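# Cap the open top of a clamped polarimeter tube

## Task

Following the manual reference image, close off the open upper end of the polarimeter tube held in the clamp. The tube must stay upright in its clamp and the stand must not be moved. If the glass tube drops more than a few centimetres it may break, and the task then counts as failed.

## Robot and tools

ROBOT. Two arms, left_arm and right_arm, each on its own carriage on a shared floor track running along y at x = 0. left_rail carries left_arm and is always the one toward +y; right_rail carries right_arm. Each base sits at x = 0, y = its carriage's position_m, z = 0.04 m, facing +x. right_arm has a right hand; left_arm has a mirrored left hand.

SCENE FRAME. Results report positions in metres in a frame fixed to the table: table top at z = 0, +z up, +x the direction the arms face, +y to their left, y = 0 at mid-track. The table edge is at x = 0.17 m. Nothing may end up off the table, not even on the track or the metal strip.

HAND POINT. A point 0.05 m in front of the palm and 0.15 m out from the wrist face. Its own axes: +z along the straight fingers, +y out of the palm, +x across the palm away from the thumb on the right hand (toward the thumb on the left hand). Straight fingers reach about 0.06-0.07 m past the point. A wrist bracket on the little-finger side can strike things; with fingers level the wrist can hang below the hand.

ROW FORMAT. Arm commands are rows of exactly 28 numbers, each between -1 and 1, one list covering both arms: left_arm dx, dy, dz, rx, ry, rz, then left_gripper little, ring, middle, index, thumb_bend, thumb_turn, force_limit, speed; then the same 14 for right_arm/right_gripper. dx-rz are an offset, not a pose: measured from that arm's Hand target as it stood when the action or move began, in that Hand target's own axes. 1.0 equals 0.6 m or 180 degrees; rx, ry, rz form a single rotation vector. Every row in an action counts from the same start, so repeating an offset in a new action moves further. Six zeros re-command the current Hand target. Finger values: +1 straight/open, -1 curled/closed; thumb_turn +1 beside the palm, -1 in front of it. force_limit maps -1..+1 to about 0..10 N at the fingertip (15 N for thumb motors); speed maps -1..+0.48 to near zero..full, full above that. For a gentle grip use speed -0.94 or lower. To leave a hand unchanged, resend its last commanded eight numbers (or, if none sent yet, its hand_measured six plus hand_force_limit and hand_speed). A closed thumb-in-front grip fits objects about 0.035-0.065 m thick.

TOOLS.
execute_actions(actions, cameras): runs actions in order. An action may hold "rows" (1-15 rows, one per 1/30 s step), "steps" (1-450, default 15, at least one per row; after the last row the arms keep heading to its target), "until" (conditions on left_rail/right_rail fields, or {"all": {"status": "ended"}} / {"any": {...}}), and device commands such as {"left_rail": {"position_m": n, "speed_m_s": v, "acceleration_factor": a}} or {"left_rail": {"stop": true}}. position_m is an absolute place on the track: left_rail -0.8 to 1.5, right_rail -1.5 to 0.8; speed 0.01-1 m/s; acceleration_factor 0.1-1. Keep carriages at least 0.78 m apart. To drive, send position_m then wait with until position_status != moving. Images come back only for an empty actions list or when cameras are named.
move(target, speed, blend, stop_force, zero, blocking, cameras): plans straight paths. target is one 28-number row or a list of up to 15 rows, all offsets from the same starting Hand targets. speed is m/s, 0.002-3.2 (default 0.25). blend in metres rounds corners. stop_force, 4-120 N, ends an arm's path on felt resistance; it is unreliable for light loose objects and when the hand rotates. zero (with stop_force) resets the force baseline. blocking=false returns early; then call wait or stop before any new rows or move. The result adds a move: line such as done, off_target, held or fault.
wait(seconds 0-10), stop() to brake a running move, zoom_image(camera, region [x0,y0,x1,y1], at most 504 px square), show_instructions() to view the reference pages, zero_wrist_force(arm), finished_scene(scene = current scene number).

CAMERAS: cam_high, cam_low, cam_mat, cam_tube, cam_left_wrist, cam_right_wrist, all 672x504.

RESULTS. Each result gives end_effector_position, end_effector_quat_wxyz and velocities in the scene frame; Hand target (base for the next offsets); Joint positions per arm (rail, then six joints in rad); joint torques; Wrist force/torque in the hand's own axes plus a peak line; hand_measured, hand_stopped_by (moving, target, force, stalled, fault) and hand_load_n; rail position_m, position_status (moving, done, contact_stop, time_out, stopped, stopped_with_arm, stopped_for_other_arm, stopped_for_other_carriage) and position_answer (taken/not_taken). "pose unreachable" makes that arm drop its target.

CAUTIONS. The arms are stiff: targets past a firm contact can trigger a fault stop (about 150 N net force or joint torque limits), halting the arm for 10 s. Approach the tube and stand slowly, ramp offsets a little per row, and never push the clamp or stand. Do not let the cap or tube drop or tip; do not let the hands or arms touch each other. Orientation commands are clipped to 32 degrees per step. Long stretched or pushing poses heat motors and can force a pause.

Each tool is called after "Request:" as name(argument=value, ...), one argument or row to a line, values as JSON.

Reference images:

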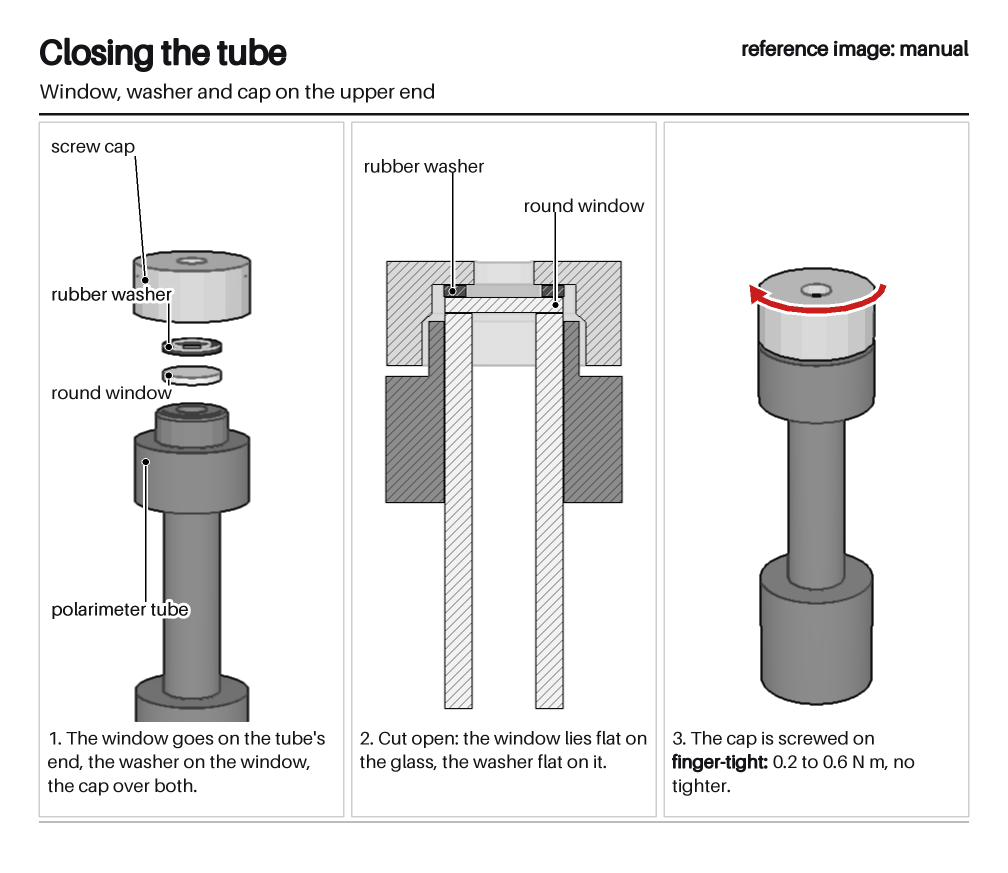

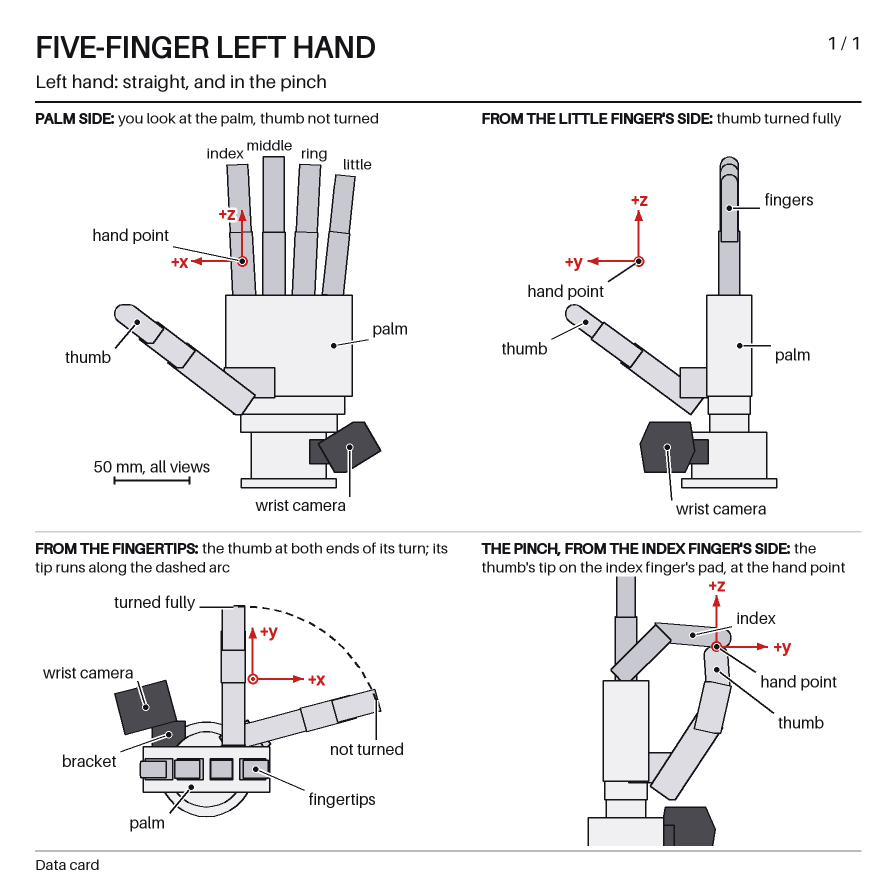

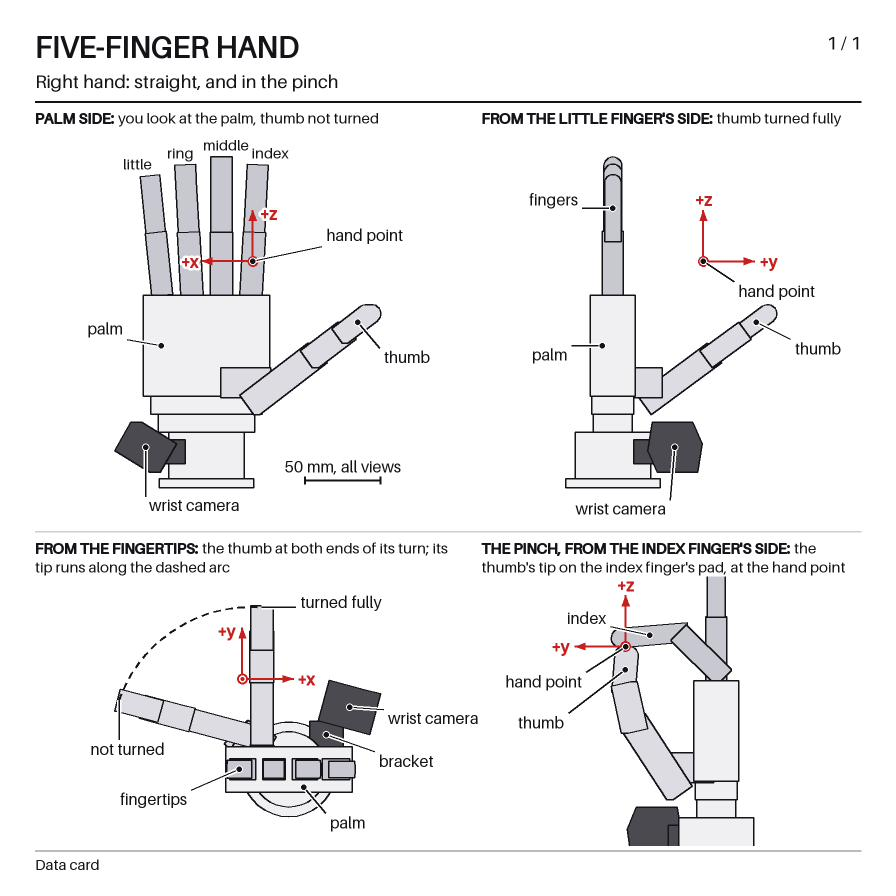

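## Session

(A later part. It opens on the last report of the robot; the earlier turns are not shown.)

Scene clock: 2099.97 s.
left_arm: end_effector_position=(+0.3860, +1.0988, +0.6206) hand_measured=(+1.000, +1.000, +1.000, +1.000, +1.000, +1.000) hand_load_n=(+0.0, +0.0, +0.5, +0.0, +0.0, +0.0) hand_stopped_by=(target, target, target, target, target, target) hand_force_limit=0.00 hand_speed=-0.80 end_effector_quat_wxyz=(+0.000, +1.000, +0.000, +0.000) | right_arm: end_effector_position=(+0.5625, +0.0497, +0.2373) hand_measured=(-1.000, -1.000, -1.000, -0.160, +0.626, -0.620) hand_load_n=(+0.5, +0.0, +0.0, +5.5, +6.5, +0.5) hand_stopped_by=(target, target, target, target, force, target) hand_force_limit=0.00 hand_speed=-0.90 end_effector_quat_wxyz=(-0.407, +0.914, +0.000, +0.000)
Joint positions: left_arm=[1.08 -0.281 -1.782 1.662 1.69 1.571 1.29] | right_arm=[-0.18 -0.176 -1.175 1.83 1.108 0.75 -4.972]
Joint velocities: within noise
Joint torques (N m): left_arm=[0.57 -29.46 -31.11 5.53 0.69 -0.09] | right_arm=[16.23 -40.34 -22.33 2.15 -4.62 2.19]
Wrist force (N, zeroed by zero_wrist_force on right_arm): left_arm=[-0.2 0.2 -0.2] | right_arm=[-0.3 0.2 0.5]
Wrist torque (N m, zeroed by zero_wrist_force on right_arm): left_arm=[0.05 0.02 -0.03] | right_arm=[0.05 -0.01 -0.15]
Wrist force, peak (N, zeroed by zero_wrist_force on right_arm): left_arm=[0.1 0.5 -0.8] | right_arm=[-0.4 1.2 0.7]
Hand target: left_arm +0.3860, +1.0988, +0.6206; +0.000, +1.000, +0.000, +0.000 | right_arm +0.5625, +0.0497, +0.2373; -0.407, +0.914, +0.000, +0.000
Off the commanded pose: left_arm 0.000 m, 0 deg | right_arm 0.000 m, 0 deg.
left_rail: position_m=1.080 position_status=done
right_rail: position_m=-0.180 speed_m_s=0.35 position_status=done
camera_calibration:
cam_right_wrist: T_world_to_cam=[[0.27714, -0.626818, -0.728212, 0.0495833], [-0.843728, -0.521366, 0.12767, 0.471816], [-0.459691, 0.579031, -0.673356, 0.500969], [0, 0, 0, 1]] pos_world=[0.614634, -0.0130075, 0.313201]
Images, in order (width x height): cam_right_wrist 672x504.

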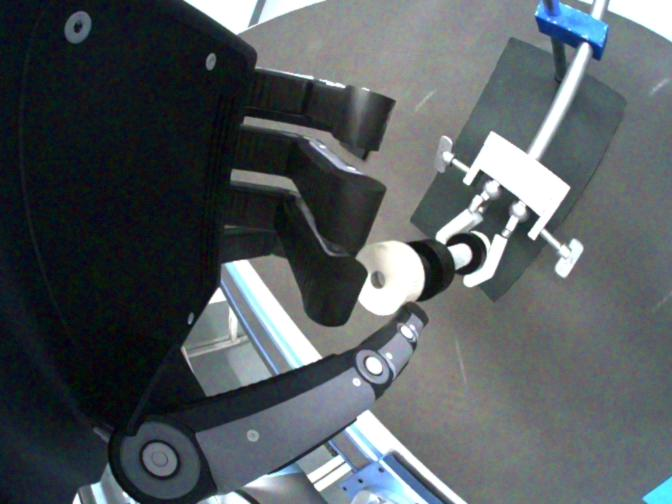

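Request:
move(
  target=[0,0,0,0,0,0,1,1,1,1,1,1,0,-0.8,0,0.001,-0.00111,0,0,0,-1,-1,-1,-0.16,0.4,-0.62,0,-0.9],
  speed=0.02,
)

Request:
move(
  target=[0,0,0,0,0,0,1,1,1,1,1,1,0,-0.8,0,0.00929,0.00836,0,0,0,-1,-1,-1,-0.16,0.4,-0.62,0,-0.9],
  speed=0.005,
  stop_force=4,
  cameras=["cam_tube","cam_low"],
)

Request:
zoom_image(
  camera="cam_tube",
  region=[210, 50, 400, 210],
)

Request:
zoom_image(
  camera="cam_low",
  region=[242, 170, 264, 192],
)

Scene clock: 2124.77 s.
left_arm: end_effector_position=(+0.3860, +1.0988, +0.6206) hand_measured=(+1.000, +1.000, +1.000, +1.000, +1.000, +1.000) hand_load_n=(+0.0, +0.0, +0.0, +0.0, +0.0, +0.0) hand_stopped_by=(target, target, target, target, target, target) hand_force_limit=0.00 hand_speed=-0.80 end_effector_quat_wxyz=(+0.000, +1.000, +0.000, +0.000) | right_arm: end_effector_position=(+0.5625, +0.0488, +0.2373) hand_measured=(-1.000, -1.000, -1.000, -0.160, +0.626, -0.620) hand_load_n=(+0.0, +0.0, +0.0, +5.5, +6.5, +0.5) hand_stopped_by=(target, target, target, target, force, target) hand_force_limit=0.00 hand_speed=-0.90 end_effector_quat_wxyz=(-0.407, +0.914, +0.000, +0.000)
Joint positions: left_arm=[1.08 -0.281 -1.782 1.662 1.69 1.571 1.29] | right_arm=[-0.18 -0.177 -1.175 1.831 1.11 0.751 -4.974]
Joint torques (N m): left_arm=[2.36 -28.59 -33.72 5.97 0.85 0.08] | right_arm=[-14.27 -38.98 -22.51 7.34 1.7 -3.03]
Wrist force (N, zeroed by zero_wrist_force on right_arm): left_arm=[0.1 0.2 -0.7] | right_arm=[-0.4 0.3 0.0]
Wrist torque (N m, zeroed by zero_wrist_force on right_arm): left_arm=[0.07 -0.04 -0.01] | right_arm=[0.09 0.03 0.00]
Wrist force, peak (N, zeroed by zero_wrist_force on right_arm): left_arm=[0.1 0.5 -0.8] | right_arm=[-0.5 1.2 0.6]
Hand target: left_arm +0.3860, +1.0988, +0.6206; +0.000, +1.000, +0.000, +0.000 | right_arm +0.5625, +0.0488, +0.2373; -0.407, +0.914, +0.000, +0.000
Off the commanded pose: left_arm 0.000 m, 0 deg | right_arm 0.000 m, 0 deg.
left_rail: position_m=1.080 position_status=done
right_rail: position_m=-0.180 speed_m_s=0.35 position_status=done
move: done

Scene clock: 2127.13 s.
left_arm: end_effector_position=(+0.3860, +1.0988, +0.6206) hand_measured=(+1.000, +1.000, +1.000, +1.000, +1.000, +1.000) hand_load_n=(+0.0, +0.0, +0.0, +0.0, +0.0, +0.0) hand_stopped_by=(target, target, target, target, target, target) hand_force_limit=0.00 hand_speed=-0.80 end_effector_quat_wxyz=(+0.000, +1.000, +0.000, +0.000) | right_arm: end_effector_position=(+0.5625, +0.0488, +0.2298) hand_measured=(-1.000, -1.000, -1.000, -0.160, +0.626, -0.620) hand_load_n=(+0.0, +0.0, +0.0, +5.5, +6.5, +0.5) hand_stopped_by=(target, target, target, target, force, target) hand_force_limit=0.00 hand_speed=-0.90 end_effector_quat_wxyz=(-0.407, +0.914, +0.000, +0.000)
Joint positions: left_arm=[1.08 -0.281 -1.782 1.662 1.69 1.571 1.29] | right_arm=[-0.18 -0.177 -1.167 1.835 1.097 0.751 -4.975]
Joint torques (N m): left_arm=[0.4 -27.97 -31.98 5.22 0.93 0.03] | right_arm=[-14.12 -39.66 -21.93 2.05 1.77 -2.7]
Wrist force (N, zeroed by zero_wrist_force on right_arm): left_arm=[-0.3 0.5 -0.4] | right_arm=[-0.7 0.0 -0.4]
Wrist torque (N m, zeroed by zero_wrist_force on right_arm): left_arm=[0.10 0.03 -0.04] | right_arm=[0.04 0.06 -0.02]
Wrist force, peak (N, zeroed by zero_wrist_force on right_arm): left_arm=[0.0 0.4 -0.6] | right_arm=[-0.9 1.2 0.4]
Hand target: left_arm +0.3860, +1.0988, +0.6206; +0.000, +1.000, +0.000, +0.000 | right_arm +0.5625, +0.0488, +0.2298; -0.407, +0.914, +0.000, +0.000
Off the commanded pose: left_arm 0.000 m, 0 deg | right_arm 0.000 m, 0 deg.
left_rail: position_m=1.080 position_status=done
right_rail: position_m=-0.180 speed_m_s=0.35 position_status=done
move: done
Images, in order (width x height): cam_low 672x504, cam_tube 672x504.

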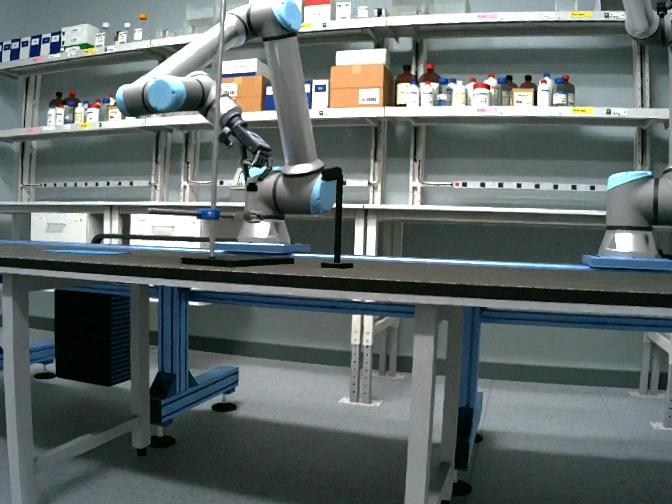

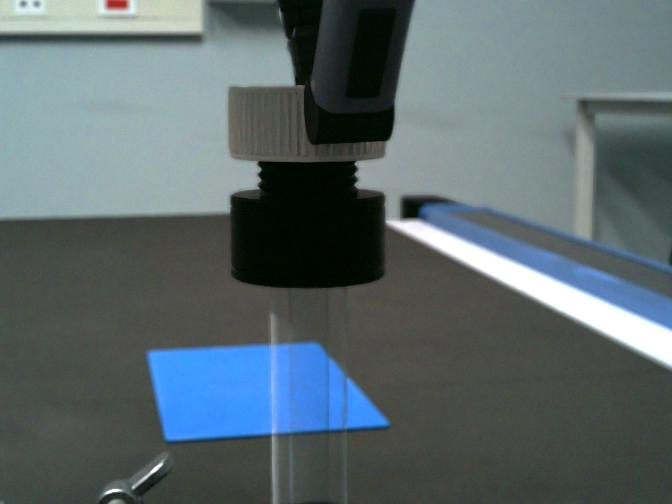

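Scaled by 2.653 from the camera's 672x504 image, which has a finer 960x720 frame.

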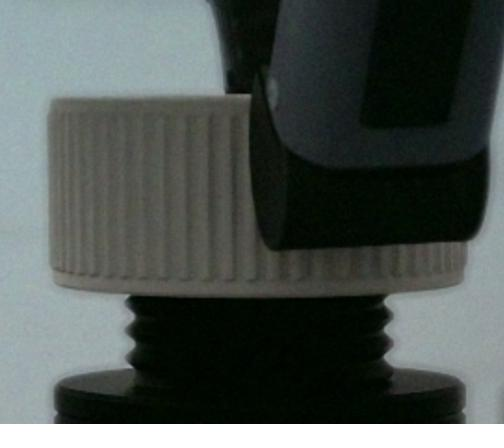

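Scaled by 22.909 from the camera's 672x504 image, which has a finer 960x720 frame.

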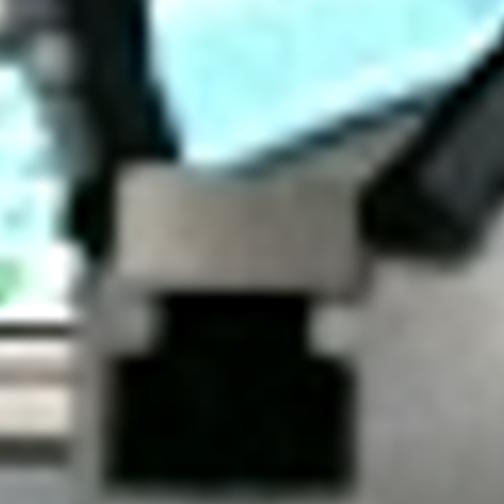

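Request:
move(
  target=[0,0,0,0,0,0,1,1,1,1,1,1,0,-0.8,0,0.00528,0.00409,0,0,0,-1,-1,-1,-0.16,0.4,-0.62,0,-0.9],
  speed=0.004,
  stop_force=4,
  cameras=["cam_tube"],
)

Request:
zoom_image(
  camera="cam_tube",
  region=[210, 50, 400, 210],
)

Scene clock: 2142.53 s.
left_arm: end_effector_position=(+0.3860, +1.0988, +0.6206) hand_measured=(+1.000, +1.000, +1.000, +1.000, +1.000, +1.000) hand_load_n=(+0.0, -0.5, +0.0, +0.0, +0.0, +0.0) hand_stopped_by=(target, target, target, target, target, target) hand_force_limit=0.00 hand_speed=-0.80 end_effector_quat_wxyz=(+0.000, +1.000, +0.000, +0.000) | right_arm: end_effector_position=(+0.5625, +0.0485, +0.2259) hand_measured=(-1.000, -1.000, -1.000, -0.160, +0.626, -0.620) hand_load_n=(+0.0, +0.5, +0.0, +5.0, +7.0, +1.0) hand_stopped_by=(target, target, target, target, force, target) hand_force_limit=0.00 hand_speed=-0.90 end_effector_quat_wxyz=(-0.407, +0.914, +0.000, +0.000)
Joint positions: left_arm=[1.08 -0.281 -1.782 1.662 1.69 1.571 1.29] | right_arm=[-0.18 -0.178 -1.163 1.838 1.091 0.751 -4.975]
Joint torques (N m): left_arm=[-1.84 -26.62 -31.93 5.64 0.94 0.29] | right_arm=[-13.54 -44.87 -24.17 3.12 2.7 -2.79]
Wrist force (N, zeroed by zero_wrist_force on right_arm): left_arm=[0.0 0.5 -0.4] | right_arm=[-1.6 -2.6 -2.2]
Wrist torque (N m, zeroed by zero_wrist_force on right_arm): left_arm=[0.10 -0.02 -0.02] | right_arm=[0.04 0.02 0.01]
Wrist force, peak (N, zeroed by zero_wrist_force on right_arm): left_arm=[0.4 0.7 -0.8] | right_arm=[-1.2 -3.6 -3.4]
Hand target: left_arm +0.3860, +1.0988, +0.6206; +0.000, +1.000, +0.000, +0.000 | right_arm +0.5625, +0.0485, +0.2259; -0.407, +0.914, +0.000, +0.000
Off the commanded pose: left_arm 0.000 m, 0 deg | right_arm 0.000 m, 0 deg.
left_rail: position_m=1.080 position_status=done
right_rail: position_m=-0.180 speed_m_s=0.35 position_status=done
move: contact (right_arm)
Images, in order (width x height): cam_tube 672x504.

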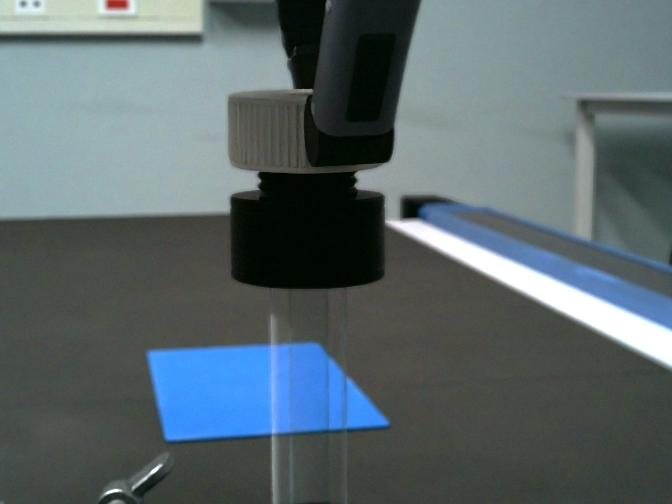

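Scaled by 2.653 from the camera's 672x504 image, which has a finer 960x720 frame.

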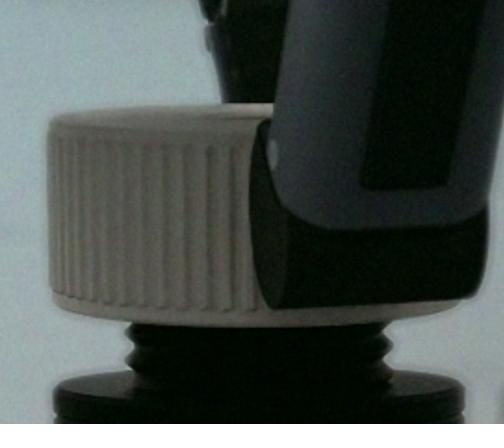

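Request:
zoom_image(
  camera="cam_tube",
  region=[220, 80, 320, 200],
)

Request:
zoom_image(
  camera="cam_tube",
  region=[310, 80, 410, 200],
)

Scaled by 4.200 from the camera's 672x504 image, which has a finer 960x720 frame.

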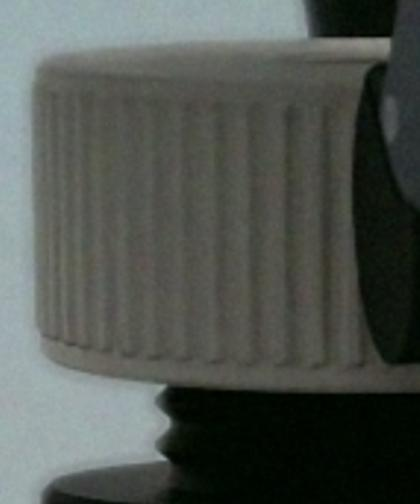

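Scaled by 4.200 from the camera's 672x504 image, which has a finer 960x720 frame.

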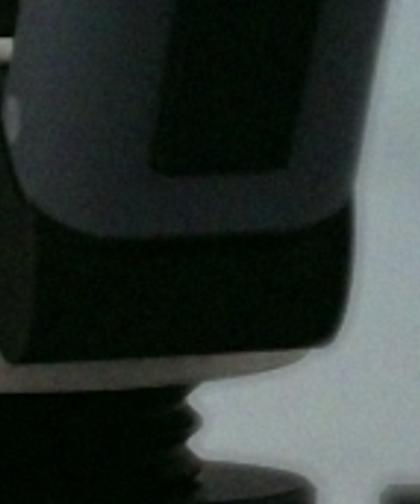

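Request:
execute_actions(
  actions=[
    {"rows":[[0,0,0,0,0,0,1,1,1,1,1,1,0,-0.8,0,0,0,0,0,0,-1,-1,-1,-0.16,0.74,-0.62,0,-0.85]],"steps":60},
  ],
  cameras=["cam_tube","cam_low","cam_right_wrist"],
)

Request:
zoom_image(
  camera="cam_tube",
  region=[210, 60, 400, 210],
)

Request:
zoom_image(
  camera="cam_low",
  region=[242, 170, 264, 192],
)

Request:
zoom_image(
  camera="cam_right_wrist",
  region=[330, 220, 480, 320],
)

Scene clock: 2187.40 s.
left_arm: end_effector_position=(+0.3860, +1.0988, +0.6206) hand_measured=(+1.000, +1.000, +1.000, +1.000, +1.000, +1.000) hand_load_n=(+0.0, +0.0, +0.0, +0.0, +0.0, +0.0) hand_stopped_by=(target, target, target, target, target, target) hand_force_limit=0.00 hand_speed=-0.80 end_effector_quat_wxyz=(+0.000, +1.000, +0.000, +0.000) | right_arm: end_effector_position=(+0.5625, +0.0485, +0.2259) hand_measured=(-1.000, -1.000, -1.000, -0.160, +0.740, -0.620) hand_load_n=(+0.0, +0.0, +0.0, +0.0, +0.0, +0.0) hand_stopped_by=(target, target, target, target, target, target) hand_force_limit=0.00 hand_speed=-0.85 end_effector_quat_wxyz=(-0.407, +0.914, +0.000, +0.000)
Joint positions: left_arm=[1.08 -0.281 -1.782 1.662 1.69 1.571 1.29] | right_arm=[-0.18 -0.178 -1.163 1.838 1.091 0.751 -4.975]
Joint torques (N m): left_arm=[-2.15 -27.99 -33.38 5.71 0.9 0.25] | right_arm=[-2.17 -56.5 -31.73 4.34 1.14 -0.13]
Wrist force (N, zeroed by zero_wrist_force on right_arm): left_arm=[-0.1 0.0 -0.3] | right_arm=[-0.6 0.9 0.2]
Wrist torque (N m, zeroed by zero_wrist_force on right_arm): left_arm=[0.03 -0.01 -0.02] | right_arm=[0.18 0.06 -0.01]
Wrist force, peak (N, zeroed by zero_wrist_force on right_arm): left_arm=[0.3 0.7 -0.2] | right_arm=[-1.5 -3.3 -3.8]
Hand target: left_arm +0.3860, +1.0988, +0.6206; +0.000, +1.000, +0.000, +0.000 | right_arm +0.5625, +0.0485, +0.2259; -0.407, +0.914, +0.000, +0.000
Off the commanded pose: left_arm 0.000 m, 0 deg | right_arm 0.000 m, 0 deg.
left_rail: position_m=1.080 position_status=done
right_rail: position_m=-0.180 speed_m_s=0.35 position_status=done
camera_calibration:
cam_right_wrist: T_world_to_cam=[[0.27714, -0.626818, -0.728212, 0.0405295], [-0.843728, -0.521366, 0.12767, 0.472646], [-0.459691, 0.579031, -0.673356, 0.493987], [0, 0, 0, 1]] pos_world=[0.614634, -0.0142075, 0.301801]
Images, in order (width x height): cam_low 672x504, cam_tube 672x504, cam_right_wrist 672x504.

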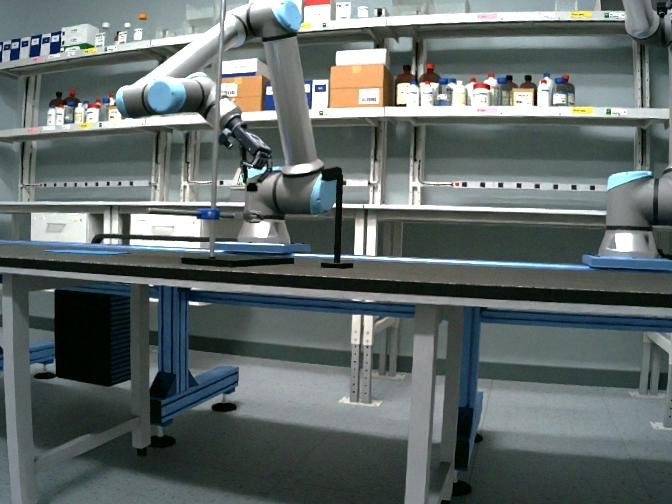

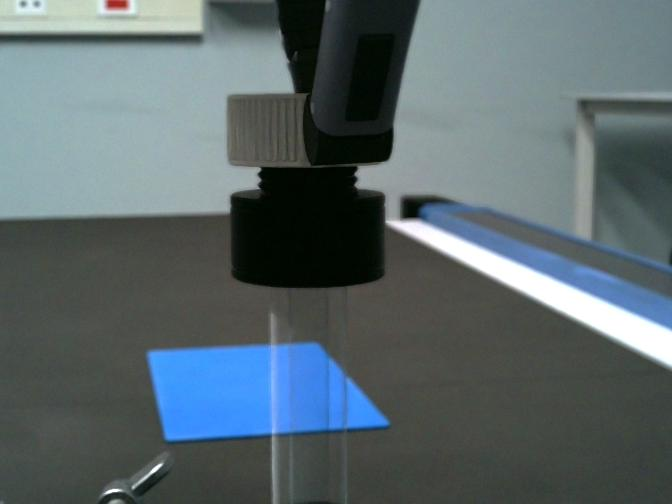

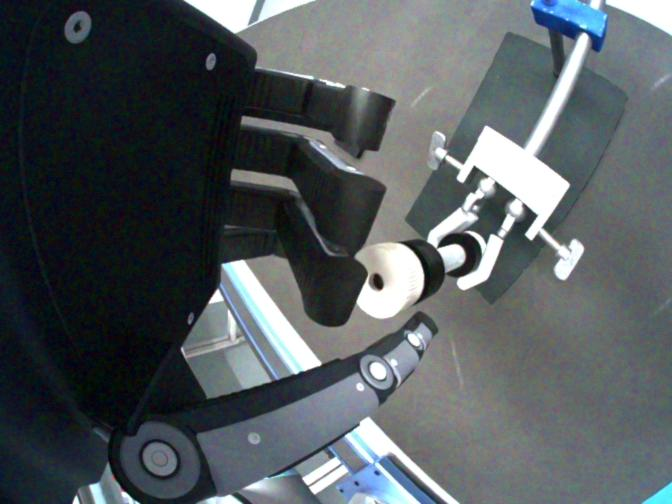

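Scaled by 2.653 from the camera's 672x504 image, which has a finer 960x720 frame.

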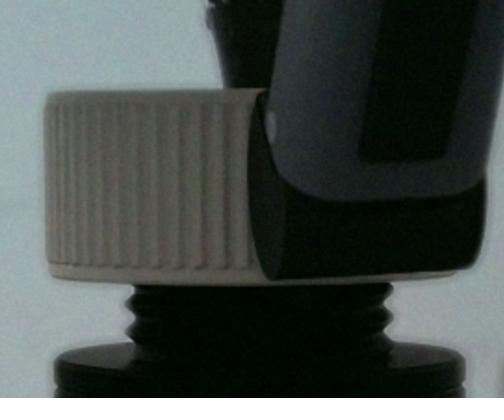

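Scaled by 22.909 from the camera's 672x504 image, which has a finer 960x720 frame.

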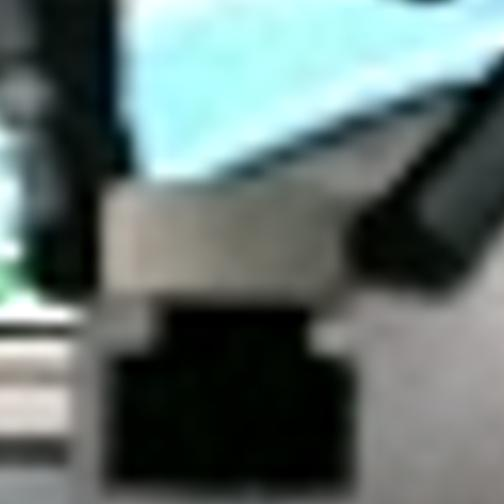

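Scaled by 3.360 from the camera's 672x504 image, which has a finer 960x720 frame.

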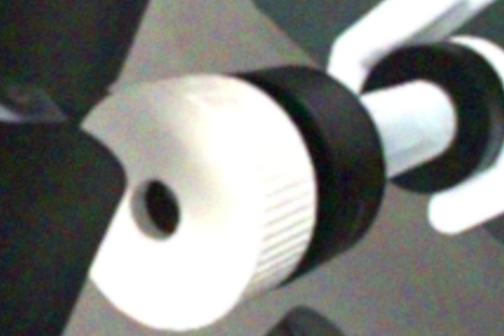

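Request:
move(
  target=[0,0,0,0,0,0,1,1,1,1,1,1,0,-0.8,-0.00033,-0.00206,-0.00095,0,0,0,-1,-1,-1,-0.16,0.74,-0.62,0,-0.85],
  speed=0.01,
)

Request:
execute_actions(
  actions=[
    {"rows":[[0,0,0,0,0,0,1,1,1,1,1,1,0,-0.8,0,0,0,0,0,0,-1,-1,-1,-0.16,0.4,-0.62,0.3,-0.92]],"steps":110},
  ],
  cameras=["cam_tube","cam_low"],
)

Request:
zoom_image(
  camera="cam_tube",
  region=[210, 60, 400, 210],
)

Request:
zoom_image(
  camera="cam_low",
  region=[242, 170, 264, 192],
)

Scene clock: 2217.10 s.
left_arm: end_effector_position=(+0.3860, +1.0988, +0.6206) hand_measured=(+1.000, +1.000, +1.000, +1.000, +1.000, +1.000) hand_load_n=(+0.0, +0.0, +0.0, +0.0, +0.0, +0.0) hand_stopped_by=(target, target, target, target, target, target) hand_force_limit=0.00 hand_speed=-0.80 end_effector_quat_wxyz=(+0.000, +1.000, +0.000, +0.000) | right_arm: end_effector_position=(+0.5623, +0.0488, +0.2272) hand_measured=(-1.000, -1.000, -1.000, -0.160, +0.740, -0.620) hand_load_n=(+0.0, +0.0, +0.0, +0.0, +0.0, +0.0) hand_stopped_by=(target, target, target, target, target, target) hand_force_limit=0.00 hand_speed=-0.85 end_effector_quat_wxyz=(-0.407, +0.914, +0.000, +0.000)
Joint positions: left_arm=[1.08 -0.281 -1.782 1.662 1.69 1.571 1.29] | right_arm=[-0.18 -0.177 -1.165 1.837 1.092 0.751 -4.974]
Joint torques (N m): left_arm=[0.45 -27.03 -31.61 6.06 1.09 0.3] | right_arm=[16.42 -72.31 -41.09 7.31 -3.8 2.6]
Wrist force (N, zeroed by zero_wrist_force on right_arm): left_arm=[-0.4 0.3 -0.2] | right_arm=[0.1 0.9 0.2]
Wrist torque (N m, zeroed by zero_wrist_force on right_arm): left_arm=[0.06 0.05 -0.04] | right_arm=[0.19 -0.04 -0.15]
Wrist force, peak (N, zeroed by zero_wrist_force on right_arm): left_arm=[0.2 0.8 -0.4] | right_arm=[-0.5 1.3 0.1]
Hand target: left_arm +0.3860, +1.0988, +0.6206; +0.000, +1.000, +0.000, +0.000 | right_arm +0.5623, +0.0489, +0.2272; -0.407, +0.914, +0.000, +0.000
Off the commanded pose: left_arm 0.000 m, 0 deg | right_arm 0.000 m, 0 deg.
left_rail: position_m=1.080 position_status=done
right_rail: position_m=-0.180 speed_m_s=0.35 position_status=done
move: done

Scene clock: 2220.97 s.
left_arm: end_effector_position=(+0.3860, +1.0988, +0.6206) hand_measured=(+1.000, +1.000, +1.000, +1.000, +1.000, +1.000) hand_load_n=(+0.0, +0.0, +0.0, +0.0, +0.0, +0.0) hand_stopped_by=(target, target, target, target, target, target) hand_force_limit=0.00 hand_speed=-0.80 end_effector_quat_wxyz=(+0.000, +1.000, +0.000, +0.000) | right_arm: end_effector_position=(+0.5623, +0.0489, +0.2272) hand_measured=(-1.000, -1.000, -1.000, -0.160, +0.624, -0.620) hand_load_n=(+0.0, +0.0, +0.0, +2.5, +8.5, +2.0) hand_stopped_by=(target, target, target, target, force, target) hand_force_limit=0.30 hand_speed=-0.92 end_effector_quat_wxyz=(-0.407, +0.914, +0.000, +0.000)
Joint positions: left_arm=[1.08 -0.281 -1.782 1.662 1.69 1.571 1.29] | right_arm=[-0.18 -0.177 -1.165 1.837 1.093 0.751 -4.974]
Joint torques (N m): left_arm=[0.79 -29.93 -32.91 5.97 1.43 0.07] | right_arm=[17.8 -65.1 -37.4 4.21 -4.4 1.82]
Wrist force (N, zeroed by zero_wrist_force on right_arm): left_arm=[0.0 0.5 -0.5] | right_arm=[-1.8 2.0 -4.4]
Wrist torque (N m, zeroed by zero_wrist_force on right_arm): left_arm=[0.10 -0.03 -0.03] | right_arm=[0.11 0.11 -0.18]
Wrist force, peak (N, zeroed by zero_wrist_force on right_arm): left_arm=[-0.4 0.4 -0.8] | right_arm=[-1.8 3.5 -6.9]
Hand target: left_arm +0.3860, +1.0988, +0.6206; +0.000, +1.000, +0.000, +0.000 | right_arm +0.5623, +0.0489, +0.2272; -0.407, +0.914, +0.000, +0.000
Off the commanded pose: left_arm 0.000 m, 0 deg | right_arm 0.000 m, 0 deg.
left_rail: position_m=1.080 position_status=done
right_rail: position_m=-0.180 speed_m_s=0.35 position_status=done
Images, in order (width x height): cam_low 672x504, cam_tube 672x504.

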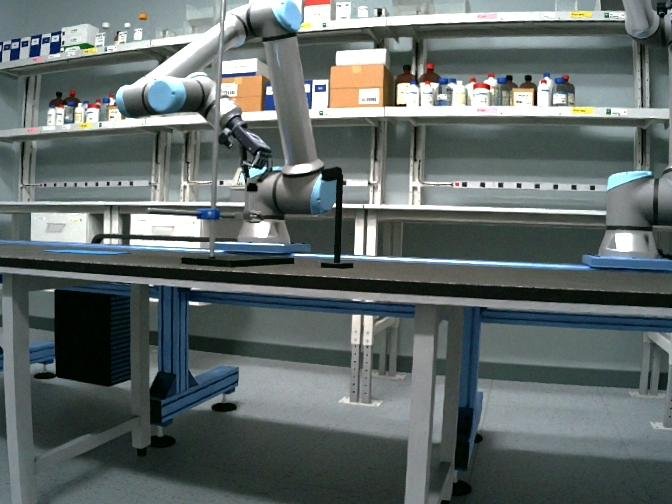

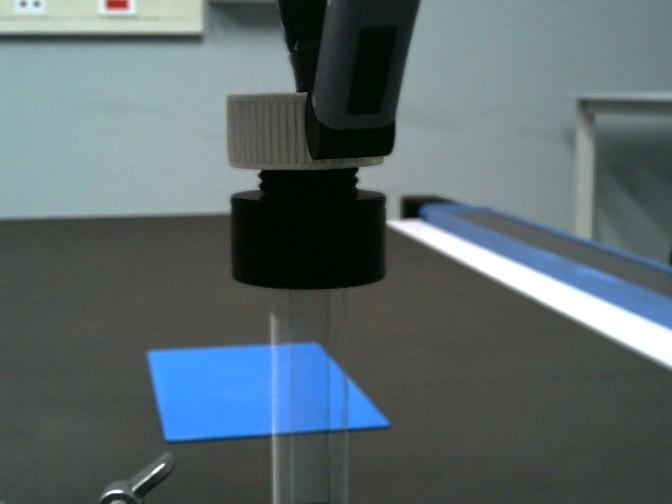

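Scaled by 2.653 from the camera's 672x504 image, which has a finer 960x720 frame.

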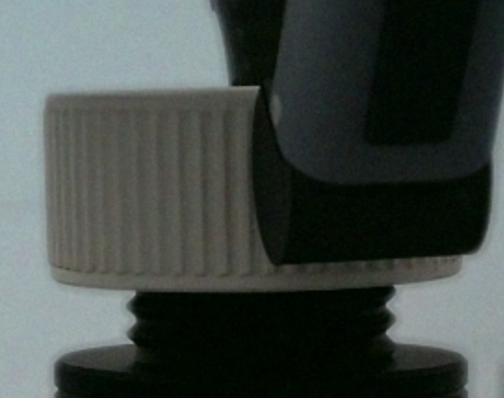

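Scaled by 22.909 from the camera's 672x504 image, which has a finer 960x720 frame.

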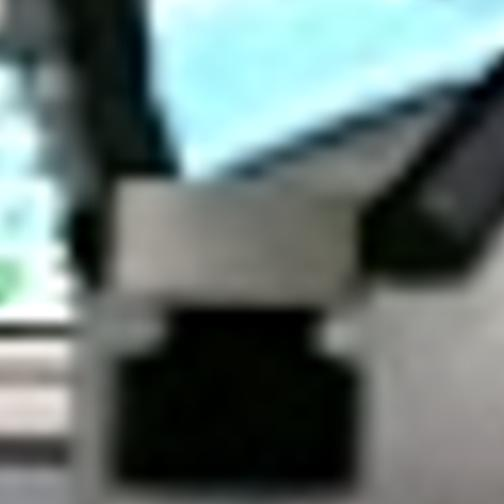

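Request:
move(
  target=[0,0,0,0,0,0,1,1,1,1,1,1,0,-0.8,-0.0005,0.00072,-0.00204,0,0,0,-1,-1,-1,-0.16,0.4,-0.62,0.3,-0.92],
  speed=0.005,
  cameras=["cam_tube","cam_low"],
)

Request:
zoom_image(
  camera="cam_tube",
  region=[210, 60, 400, 210],
)

Request:
zoom_image(
  camera="cam_low",
  region=[242, 170, 264, 192],
)

Scene clock: 2233.03 s.
left_arm: end_effector_position=(+0.3860, +1.0988, +0.6206) hand_measured=(+1.000, +1.000, +1.000, +1.000, +1.000, +1.000) hand_load_n=(+0.0, +0.0, +0.0, +0.0, +0.0, +0.0) hand_stopped_by=(target, target, target, target, target, target) hand_force_limit=0.00 hand_speed=-0.80 end_effector_quat_wxyz=(+0.000, +1.000, +0.000, +0.000) | right_arm: end_effector_position=(+0.5620, +0.0478, +0.2277) hand_measured=(-1.000, -1.000, -1.000, -0.160, +0.624, -0.620) hand_load_n=(+0.0, +0.5, +0.0, +5.5, +6.5, +0.5) hand_stopped_by=(target, target, target, target, force, target) hand_force_limit=0.30 hand_speed=-0.92 end_effector_quat_wxyz=(-0.407, +0.914, +0.000, +0.000)
Joint positions: left_arm=[1.08 -0.281 -1.782 1.662 1.69 1.571 1.29] | right_arm=[-0.18 -0.179 -1.166 1.838 1.095 0.751 -4.977]
Joint torques (N m): left_arm=[3.77 -30.82 -33.13 5.82 0.78 0.44] | right_arm=[-15.32 -70.42 -22.6 7.87 2.35 -2.64]
Wrist force (N, zeroed by zero_wrist_force on right_arm): left_arm=[0.0 0.1 0.0] | right_arm=[0.0 0.9 0.4]
Wrist torque (N m, zeroed by zero_wrist_force on right_arm): left_arm=[0.02 -0.01 -0.01] | right_arm=[0.16 -0.03 0.03]
Wrist force, peak (N, zeroed by zero_wrist_force on right_arm): left_arm=[-0.1 0.5 -0.7] | right_arm=[-1.7 1.7 -5.2]
Hand target: left_arm +0.3860, +1.0988, +0.6206; +0.000, +1.000, +0.000, +0.000 | right_arm +0.5620, +0.0477, +0.2277; -0.407, +0.914, +0.000, +0.000
Off the commanded pose: left_arm 0.000 m, 0 deg | right_arm 0.000 m, 0 deg.
left_rail: position_m=1.080 position_status=done
right_rail: position_m=-0.180 speed_m_s=0.35 position_status=done
move: done
Images, in order (width x height): cam_low 672x504, cam_tube 672x504.

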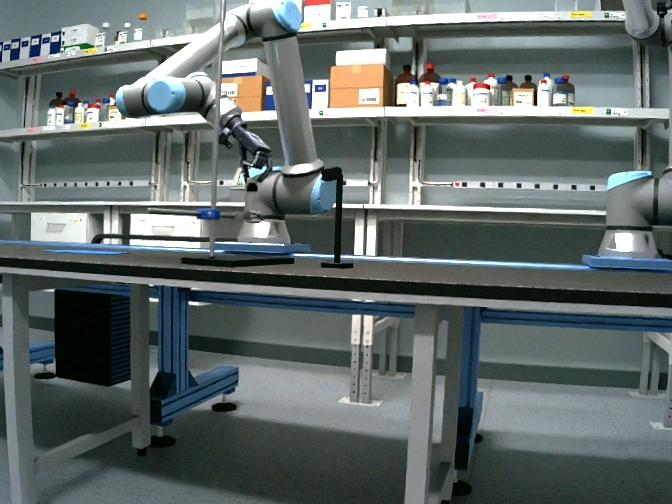

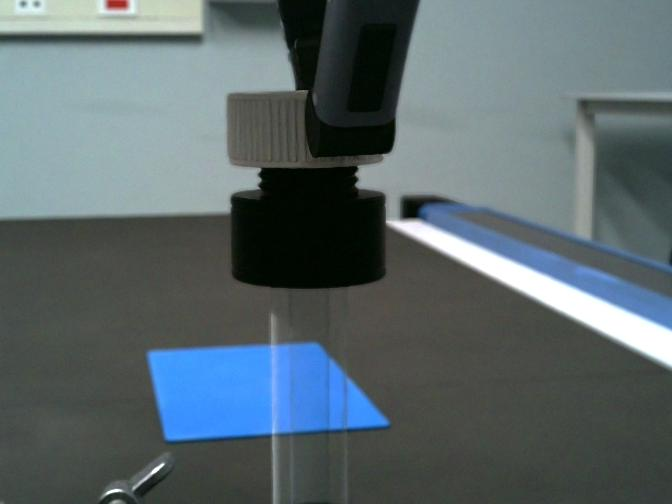

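Scaled by 2.653 from the camera's 672x504 image, which has a finer 960x720 frame.

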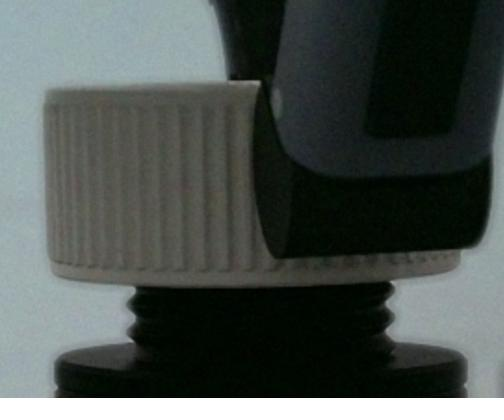

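Scaled by 22.909 from the camera's 672x504 image, which has a finer 960x720 frame.

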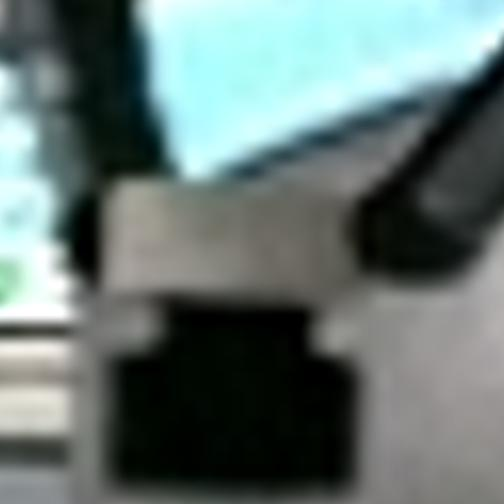

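Request:
move(
  target=[
    [0,0,0,0,0,0,1,1,1,1,1,1,0,-0.8,0.00918,0.00101,0.00062,0,0.0826,0.0743,-1,-1,-1,-0.16,0.4,-0.62,0.3,-0.92],
    [0,0,0,0,0,0,1,1,1,1,1,1,0,-0.8,0.01775,0.00361,-0.00152,0,0.1651,0.1487,-1,-1,-1,-0.16,0.4,-0.62,0.3,-0.92],
  ],
  speed=0.1,
  blend=[0.003,0],
  cameras=["cam_tube","cam_low"],
)

Request:
zoom_image(
  camera="cam_tube",
  region=[210, 60, 400, 210],
)

Request:
zoom_image(
  camera="cam_low",
  region=[242, 170, 264, 192],
)

Scene clock: 2254.83 s.
left_arm: end_effector_position=(+0.3860, +1.0988, +0.6206) hand_measured=(+1.000, +1.000, +1.000, +1.000, +1.000, +1.000) hand_load_n=(+0.0, +0.0, +0.0, +0.0, +0.0, +0.0) hand_stopped_by=(target, target, target, target, target, target) hand_force_limit=0.00 hand_speed=-0.80 end_effector_quat_wxyz=(+0.000, +1.000, +0.000, +0.000) | right_arm: end_effector_position=(+0.5726, +0.0456, +0.2267) hand_measured=(-1.000, -1.000, -1.000, -0.160, +0.624, -0.620) hand_load_n=(+0.0, +0.0, +0.0, +7.0, +5.0, +1.0) hand_stopped_by=(target, target, target, target, force, target) hand_force_limit=0.30 hand_speed=-0.92 end_effector_quat_wxyz=(-0.382, +0.859, -0.312, +0.139)
Joint positions: left_arm=[1.08 -0.281 -1.782 1.662 1.69 1.571 1.29] | right_arm=[-0.18 -0.185 -1.406 1.995 0.484 0.866 -4.014]
Joint torques (N m): left_arm=[1.81 -27.36 -31.69 5.69 1.35 0.22] | right_arm=[15.73 -53.53 -24.73 0.42 3.66 1.98]
Wrist force (N, zeroed by zero_wrist_force on right_arm): left_arm=[-0.1 0.0 -0.4] | right_arm=[-3.7 -4.3 3.0]
Wrist torque (N m, zeroed by zero_wrist_force on right_arm): left_arm=[0.01 0.00 -0.02] | right_arm=[0.09 0.00 -0.21]
Wrist force, peak (N, zeroed by zero_wrist_force on right_arm): left_arm=[0.0 1.0 -0.4] | right_arm=[-4.2 -4.4 4.1]
Hand target: left_arm +0.3860, +1.0988, +0.6206; +0.000, +1.000, +0.000, +0.000 | right_arm +0.5726, +0.0456, +0.2267; -0.382, +0.859, -0.312, +0.139
Off the commanded pose: left_arm 0.000 m, 0 deg | right_arm 0.000 m, 0 deg.
left_rail: position_m=1.080 position_status=done
right_rail: position_m=-0.180 speed_m_s=0.35 position_status=done
move: done
Images, in order (width x height): cam_low 672x504, cam_tube 672x504.

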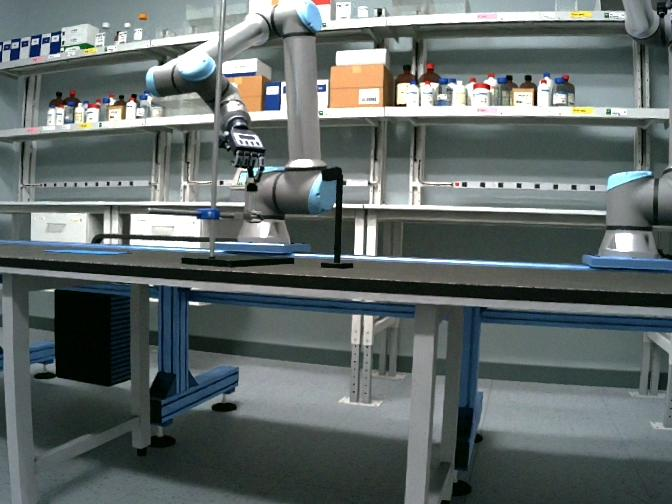

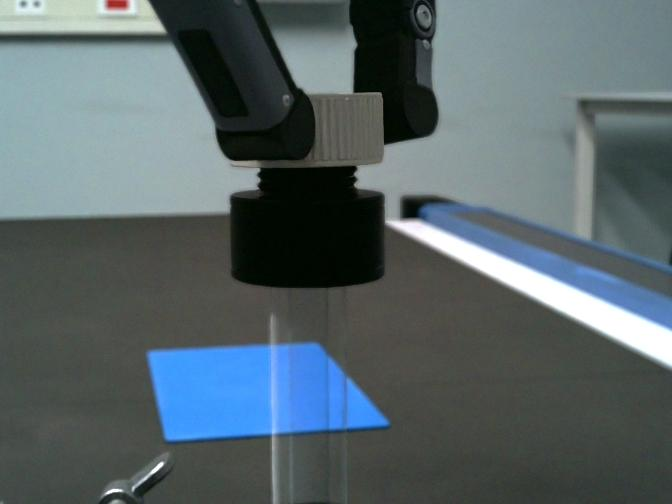

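Scaled by 2.653 from the camera's 672x504 image, which has a finer 960x720 frame.

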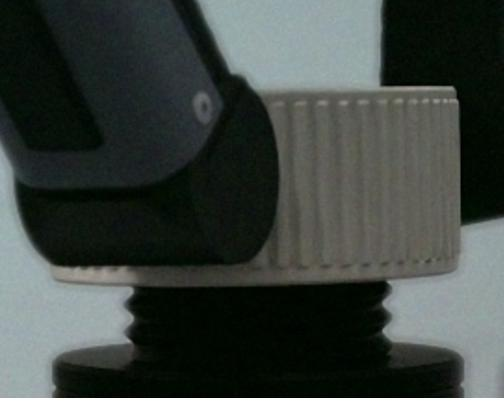

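Scaled by 22.909 from the camera's 672x504 image, which has a finer 960x720 frame.

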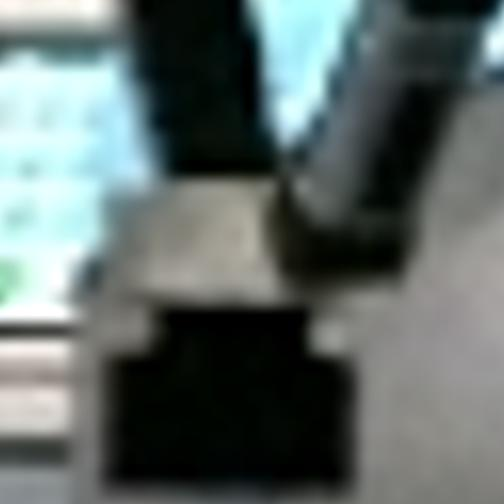

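Request:
move(
  target=[
    [0,0,0,0,0,0,1,1,1,1,1,1,0,-0.8,-0.00129,-0.00102,0.00114,0,0,0,-1,-1,-1,-0.16,0.4,-0.62,0.3,-0.92],
    [0,0,0,0,0,0,1,1,1,1,1,1,0,-0.8,0.00804,-0.00051,0.00131,0,0.0826,0.0743,-1,-1,-1,-0.16,0.4,-0.62,0.3,-0.92],
    [0,0,0,0,0,0,1,1,1,1,1,1,0,-0.8,0.0165,0.00211,-0.00083,0,0.1651,0.1487,-1,-1,-1,-0.16,0.4,-0.62,0.3,-0.92],
  ],
  speed=[0.02,0.1,0.1],
  blend=[0,0.003,0],
  cameras=["cam_tube","cam_low"],
)

Request:
zoom_image(
  camera="cam_tube",
  region=[210, 60, 400, 210],
)

Request:
zoom_image(
  camera="cam_low",
  region=[242, 170, 264, 192],
)

Scene clock: 2278.93 s.
left_arm: end_effector_position=(+0.3860, +1.0988, +0.6206) hand_measured=(+1.000, +1.000, +1.000, +1.000, +1.000, +1.000) hand_load_n=(+0.0, +0.0, +0.0, +0.0, +0.0, +0.0) hand_stopped_by=(target, target, target, target, target, target) hand_force_limit=0.00 hand_speed=-0.80 end_effector_quat_wxyz=(+0.000, +1.000, +0.000, +0.000) | right_arm: end_effector_position=(+0.5794, +0.0383, +0.2261) hand_measured=(-1.000, -1.000, -1.000, -0.160, +0.624, -0.620) hand_load_n=(+0.0, +0.0, +0.0, +6.5, +6.0, +1.5) hand_stopped_by=(target, target, target, target, force, target) hand_force_limit=0.30 hand_speed=-0.92 end_effector_quat_wxyz=(-0.311, +0.700, -0.587, +0.261)
Joint positions: left_arm=[1.08 -0.281 -1.782 1.662 1.69 1.571 1.29] | right_arm=[-0.18 -0.032 -1.545 2.089 0.202 1.417 -3.282]
Joint torques (N m): left_arm=[-1.48 -29.42 -32.38 5.62 1.11 0.55] | right_arm=[12.9 -44.56 -31.51 -0.24 4.41 1.93]
Wrist force (N, zeroed by zero_wrist_force on right_arm): left_arm=[-0.1 0.3 0.0] | right_arm=[-3.8 -2.6 0.9]
Wrist torque (N m, zeroed by zero_wrist_force on right_arm): left_arm=[0.05 0.00 -0.03] | right_arm=[0.18 0.03 -0.16]
Wrist force, peak (N, zeroed by zero_wrist_force on right_arm): left_arm=[0.1 0.5 -0.7] | right_arm=[-4.0 -4.7 2.8]
Hand target: left_arm +0.3860, +1.0988, +0.6206; +0.000, +1.000, +0.000, +0.000 | right_arm +0.5794, +0.0383, +0.2261; -0.311, +0.700, -0.587, +0.261
Off the commanded pose: left_arm 0.000 m, 0 deg | right_arm 0.000 m, 0 deg.
left_rail: position_m=1.080 position_status=done
right_rail: position_m=-0.180 speed_m_s=0.35 position_status=done
move: done
Images, in order (width x height): cam_low 672x504, cam_tube 672x504.

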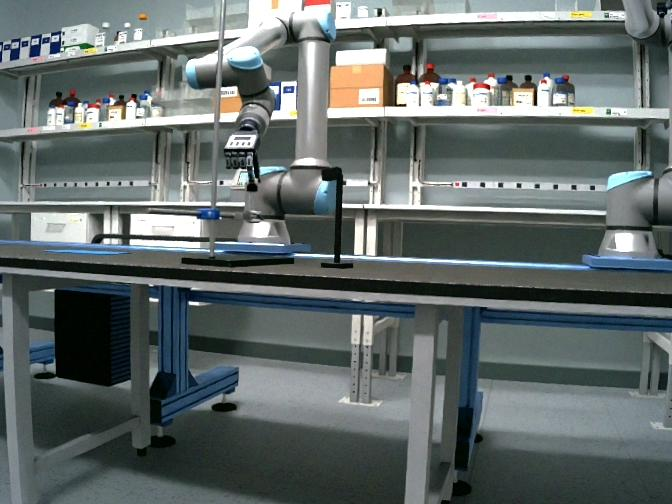

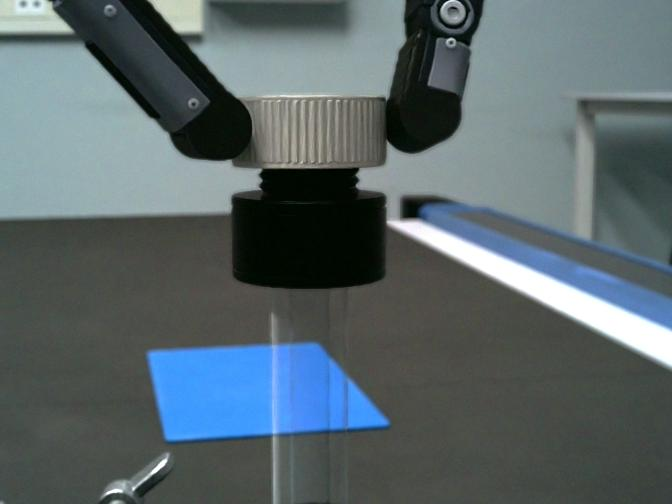

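Scaled by 2.653 from the camera's 672x504 image, which has a finer 960x720 frame.

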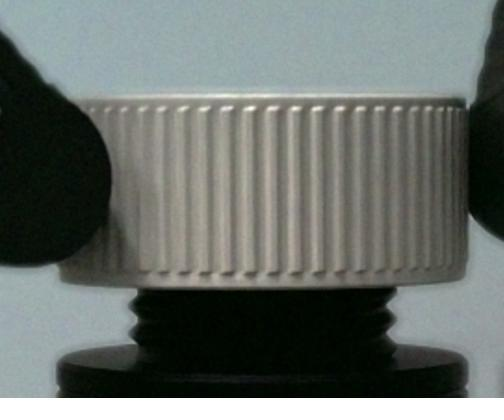

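Scaled by 22.909 from the camera's 672x504 image, which has a finer 960x720 frame.

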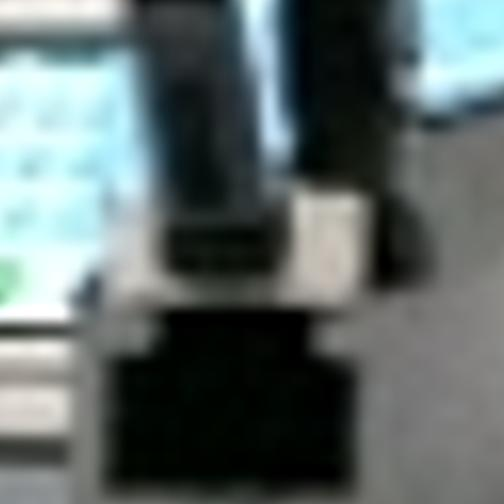

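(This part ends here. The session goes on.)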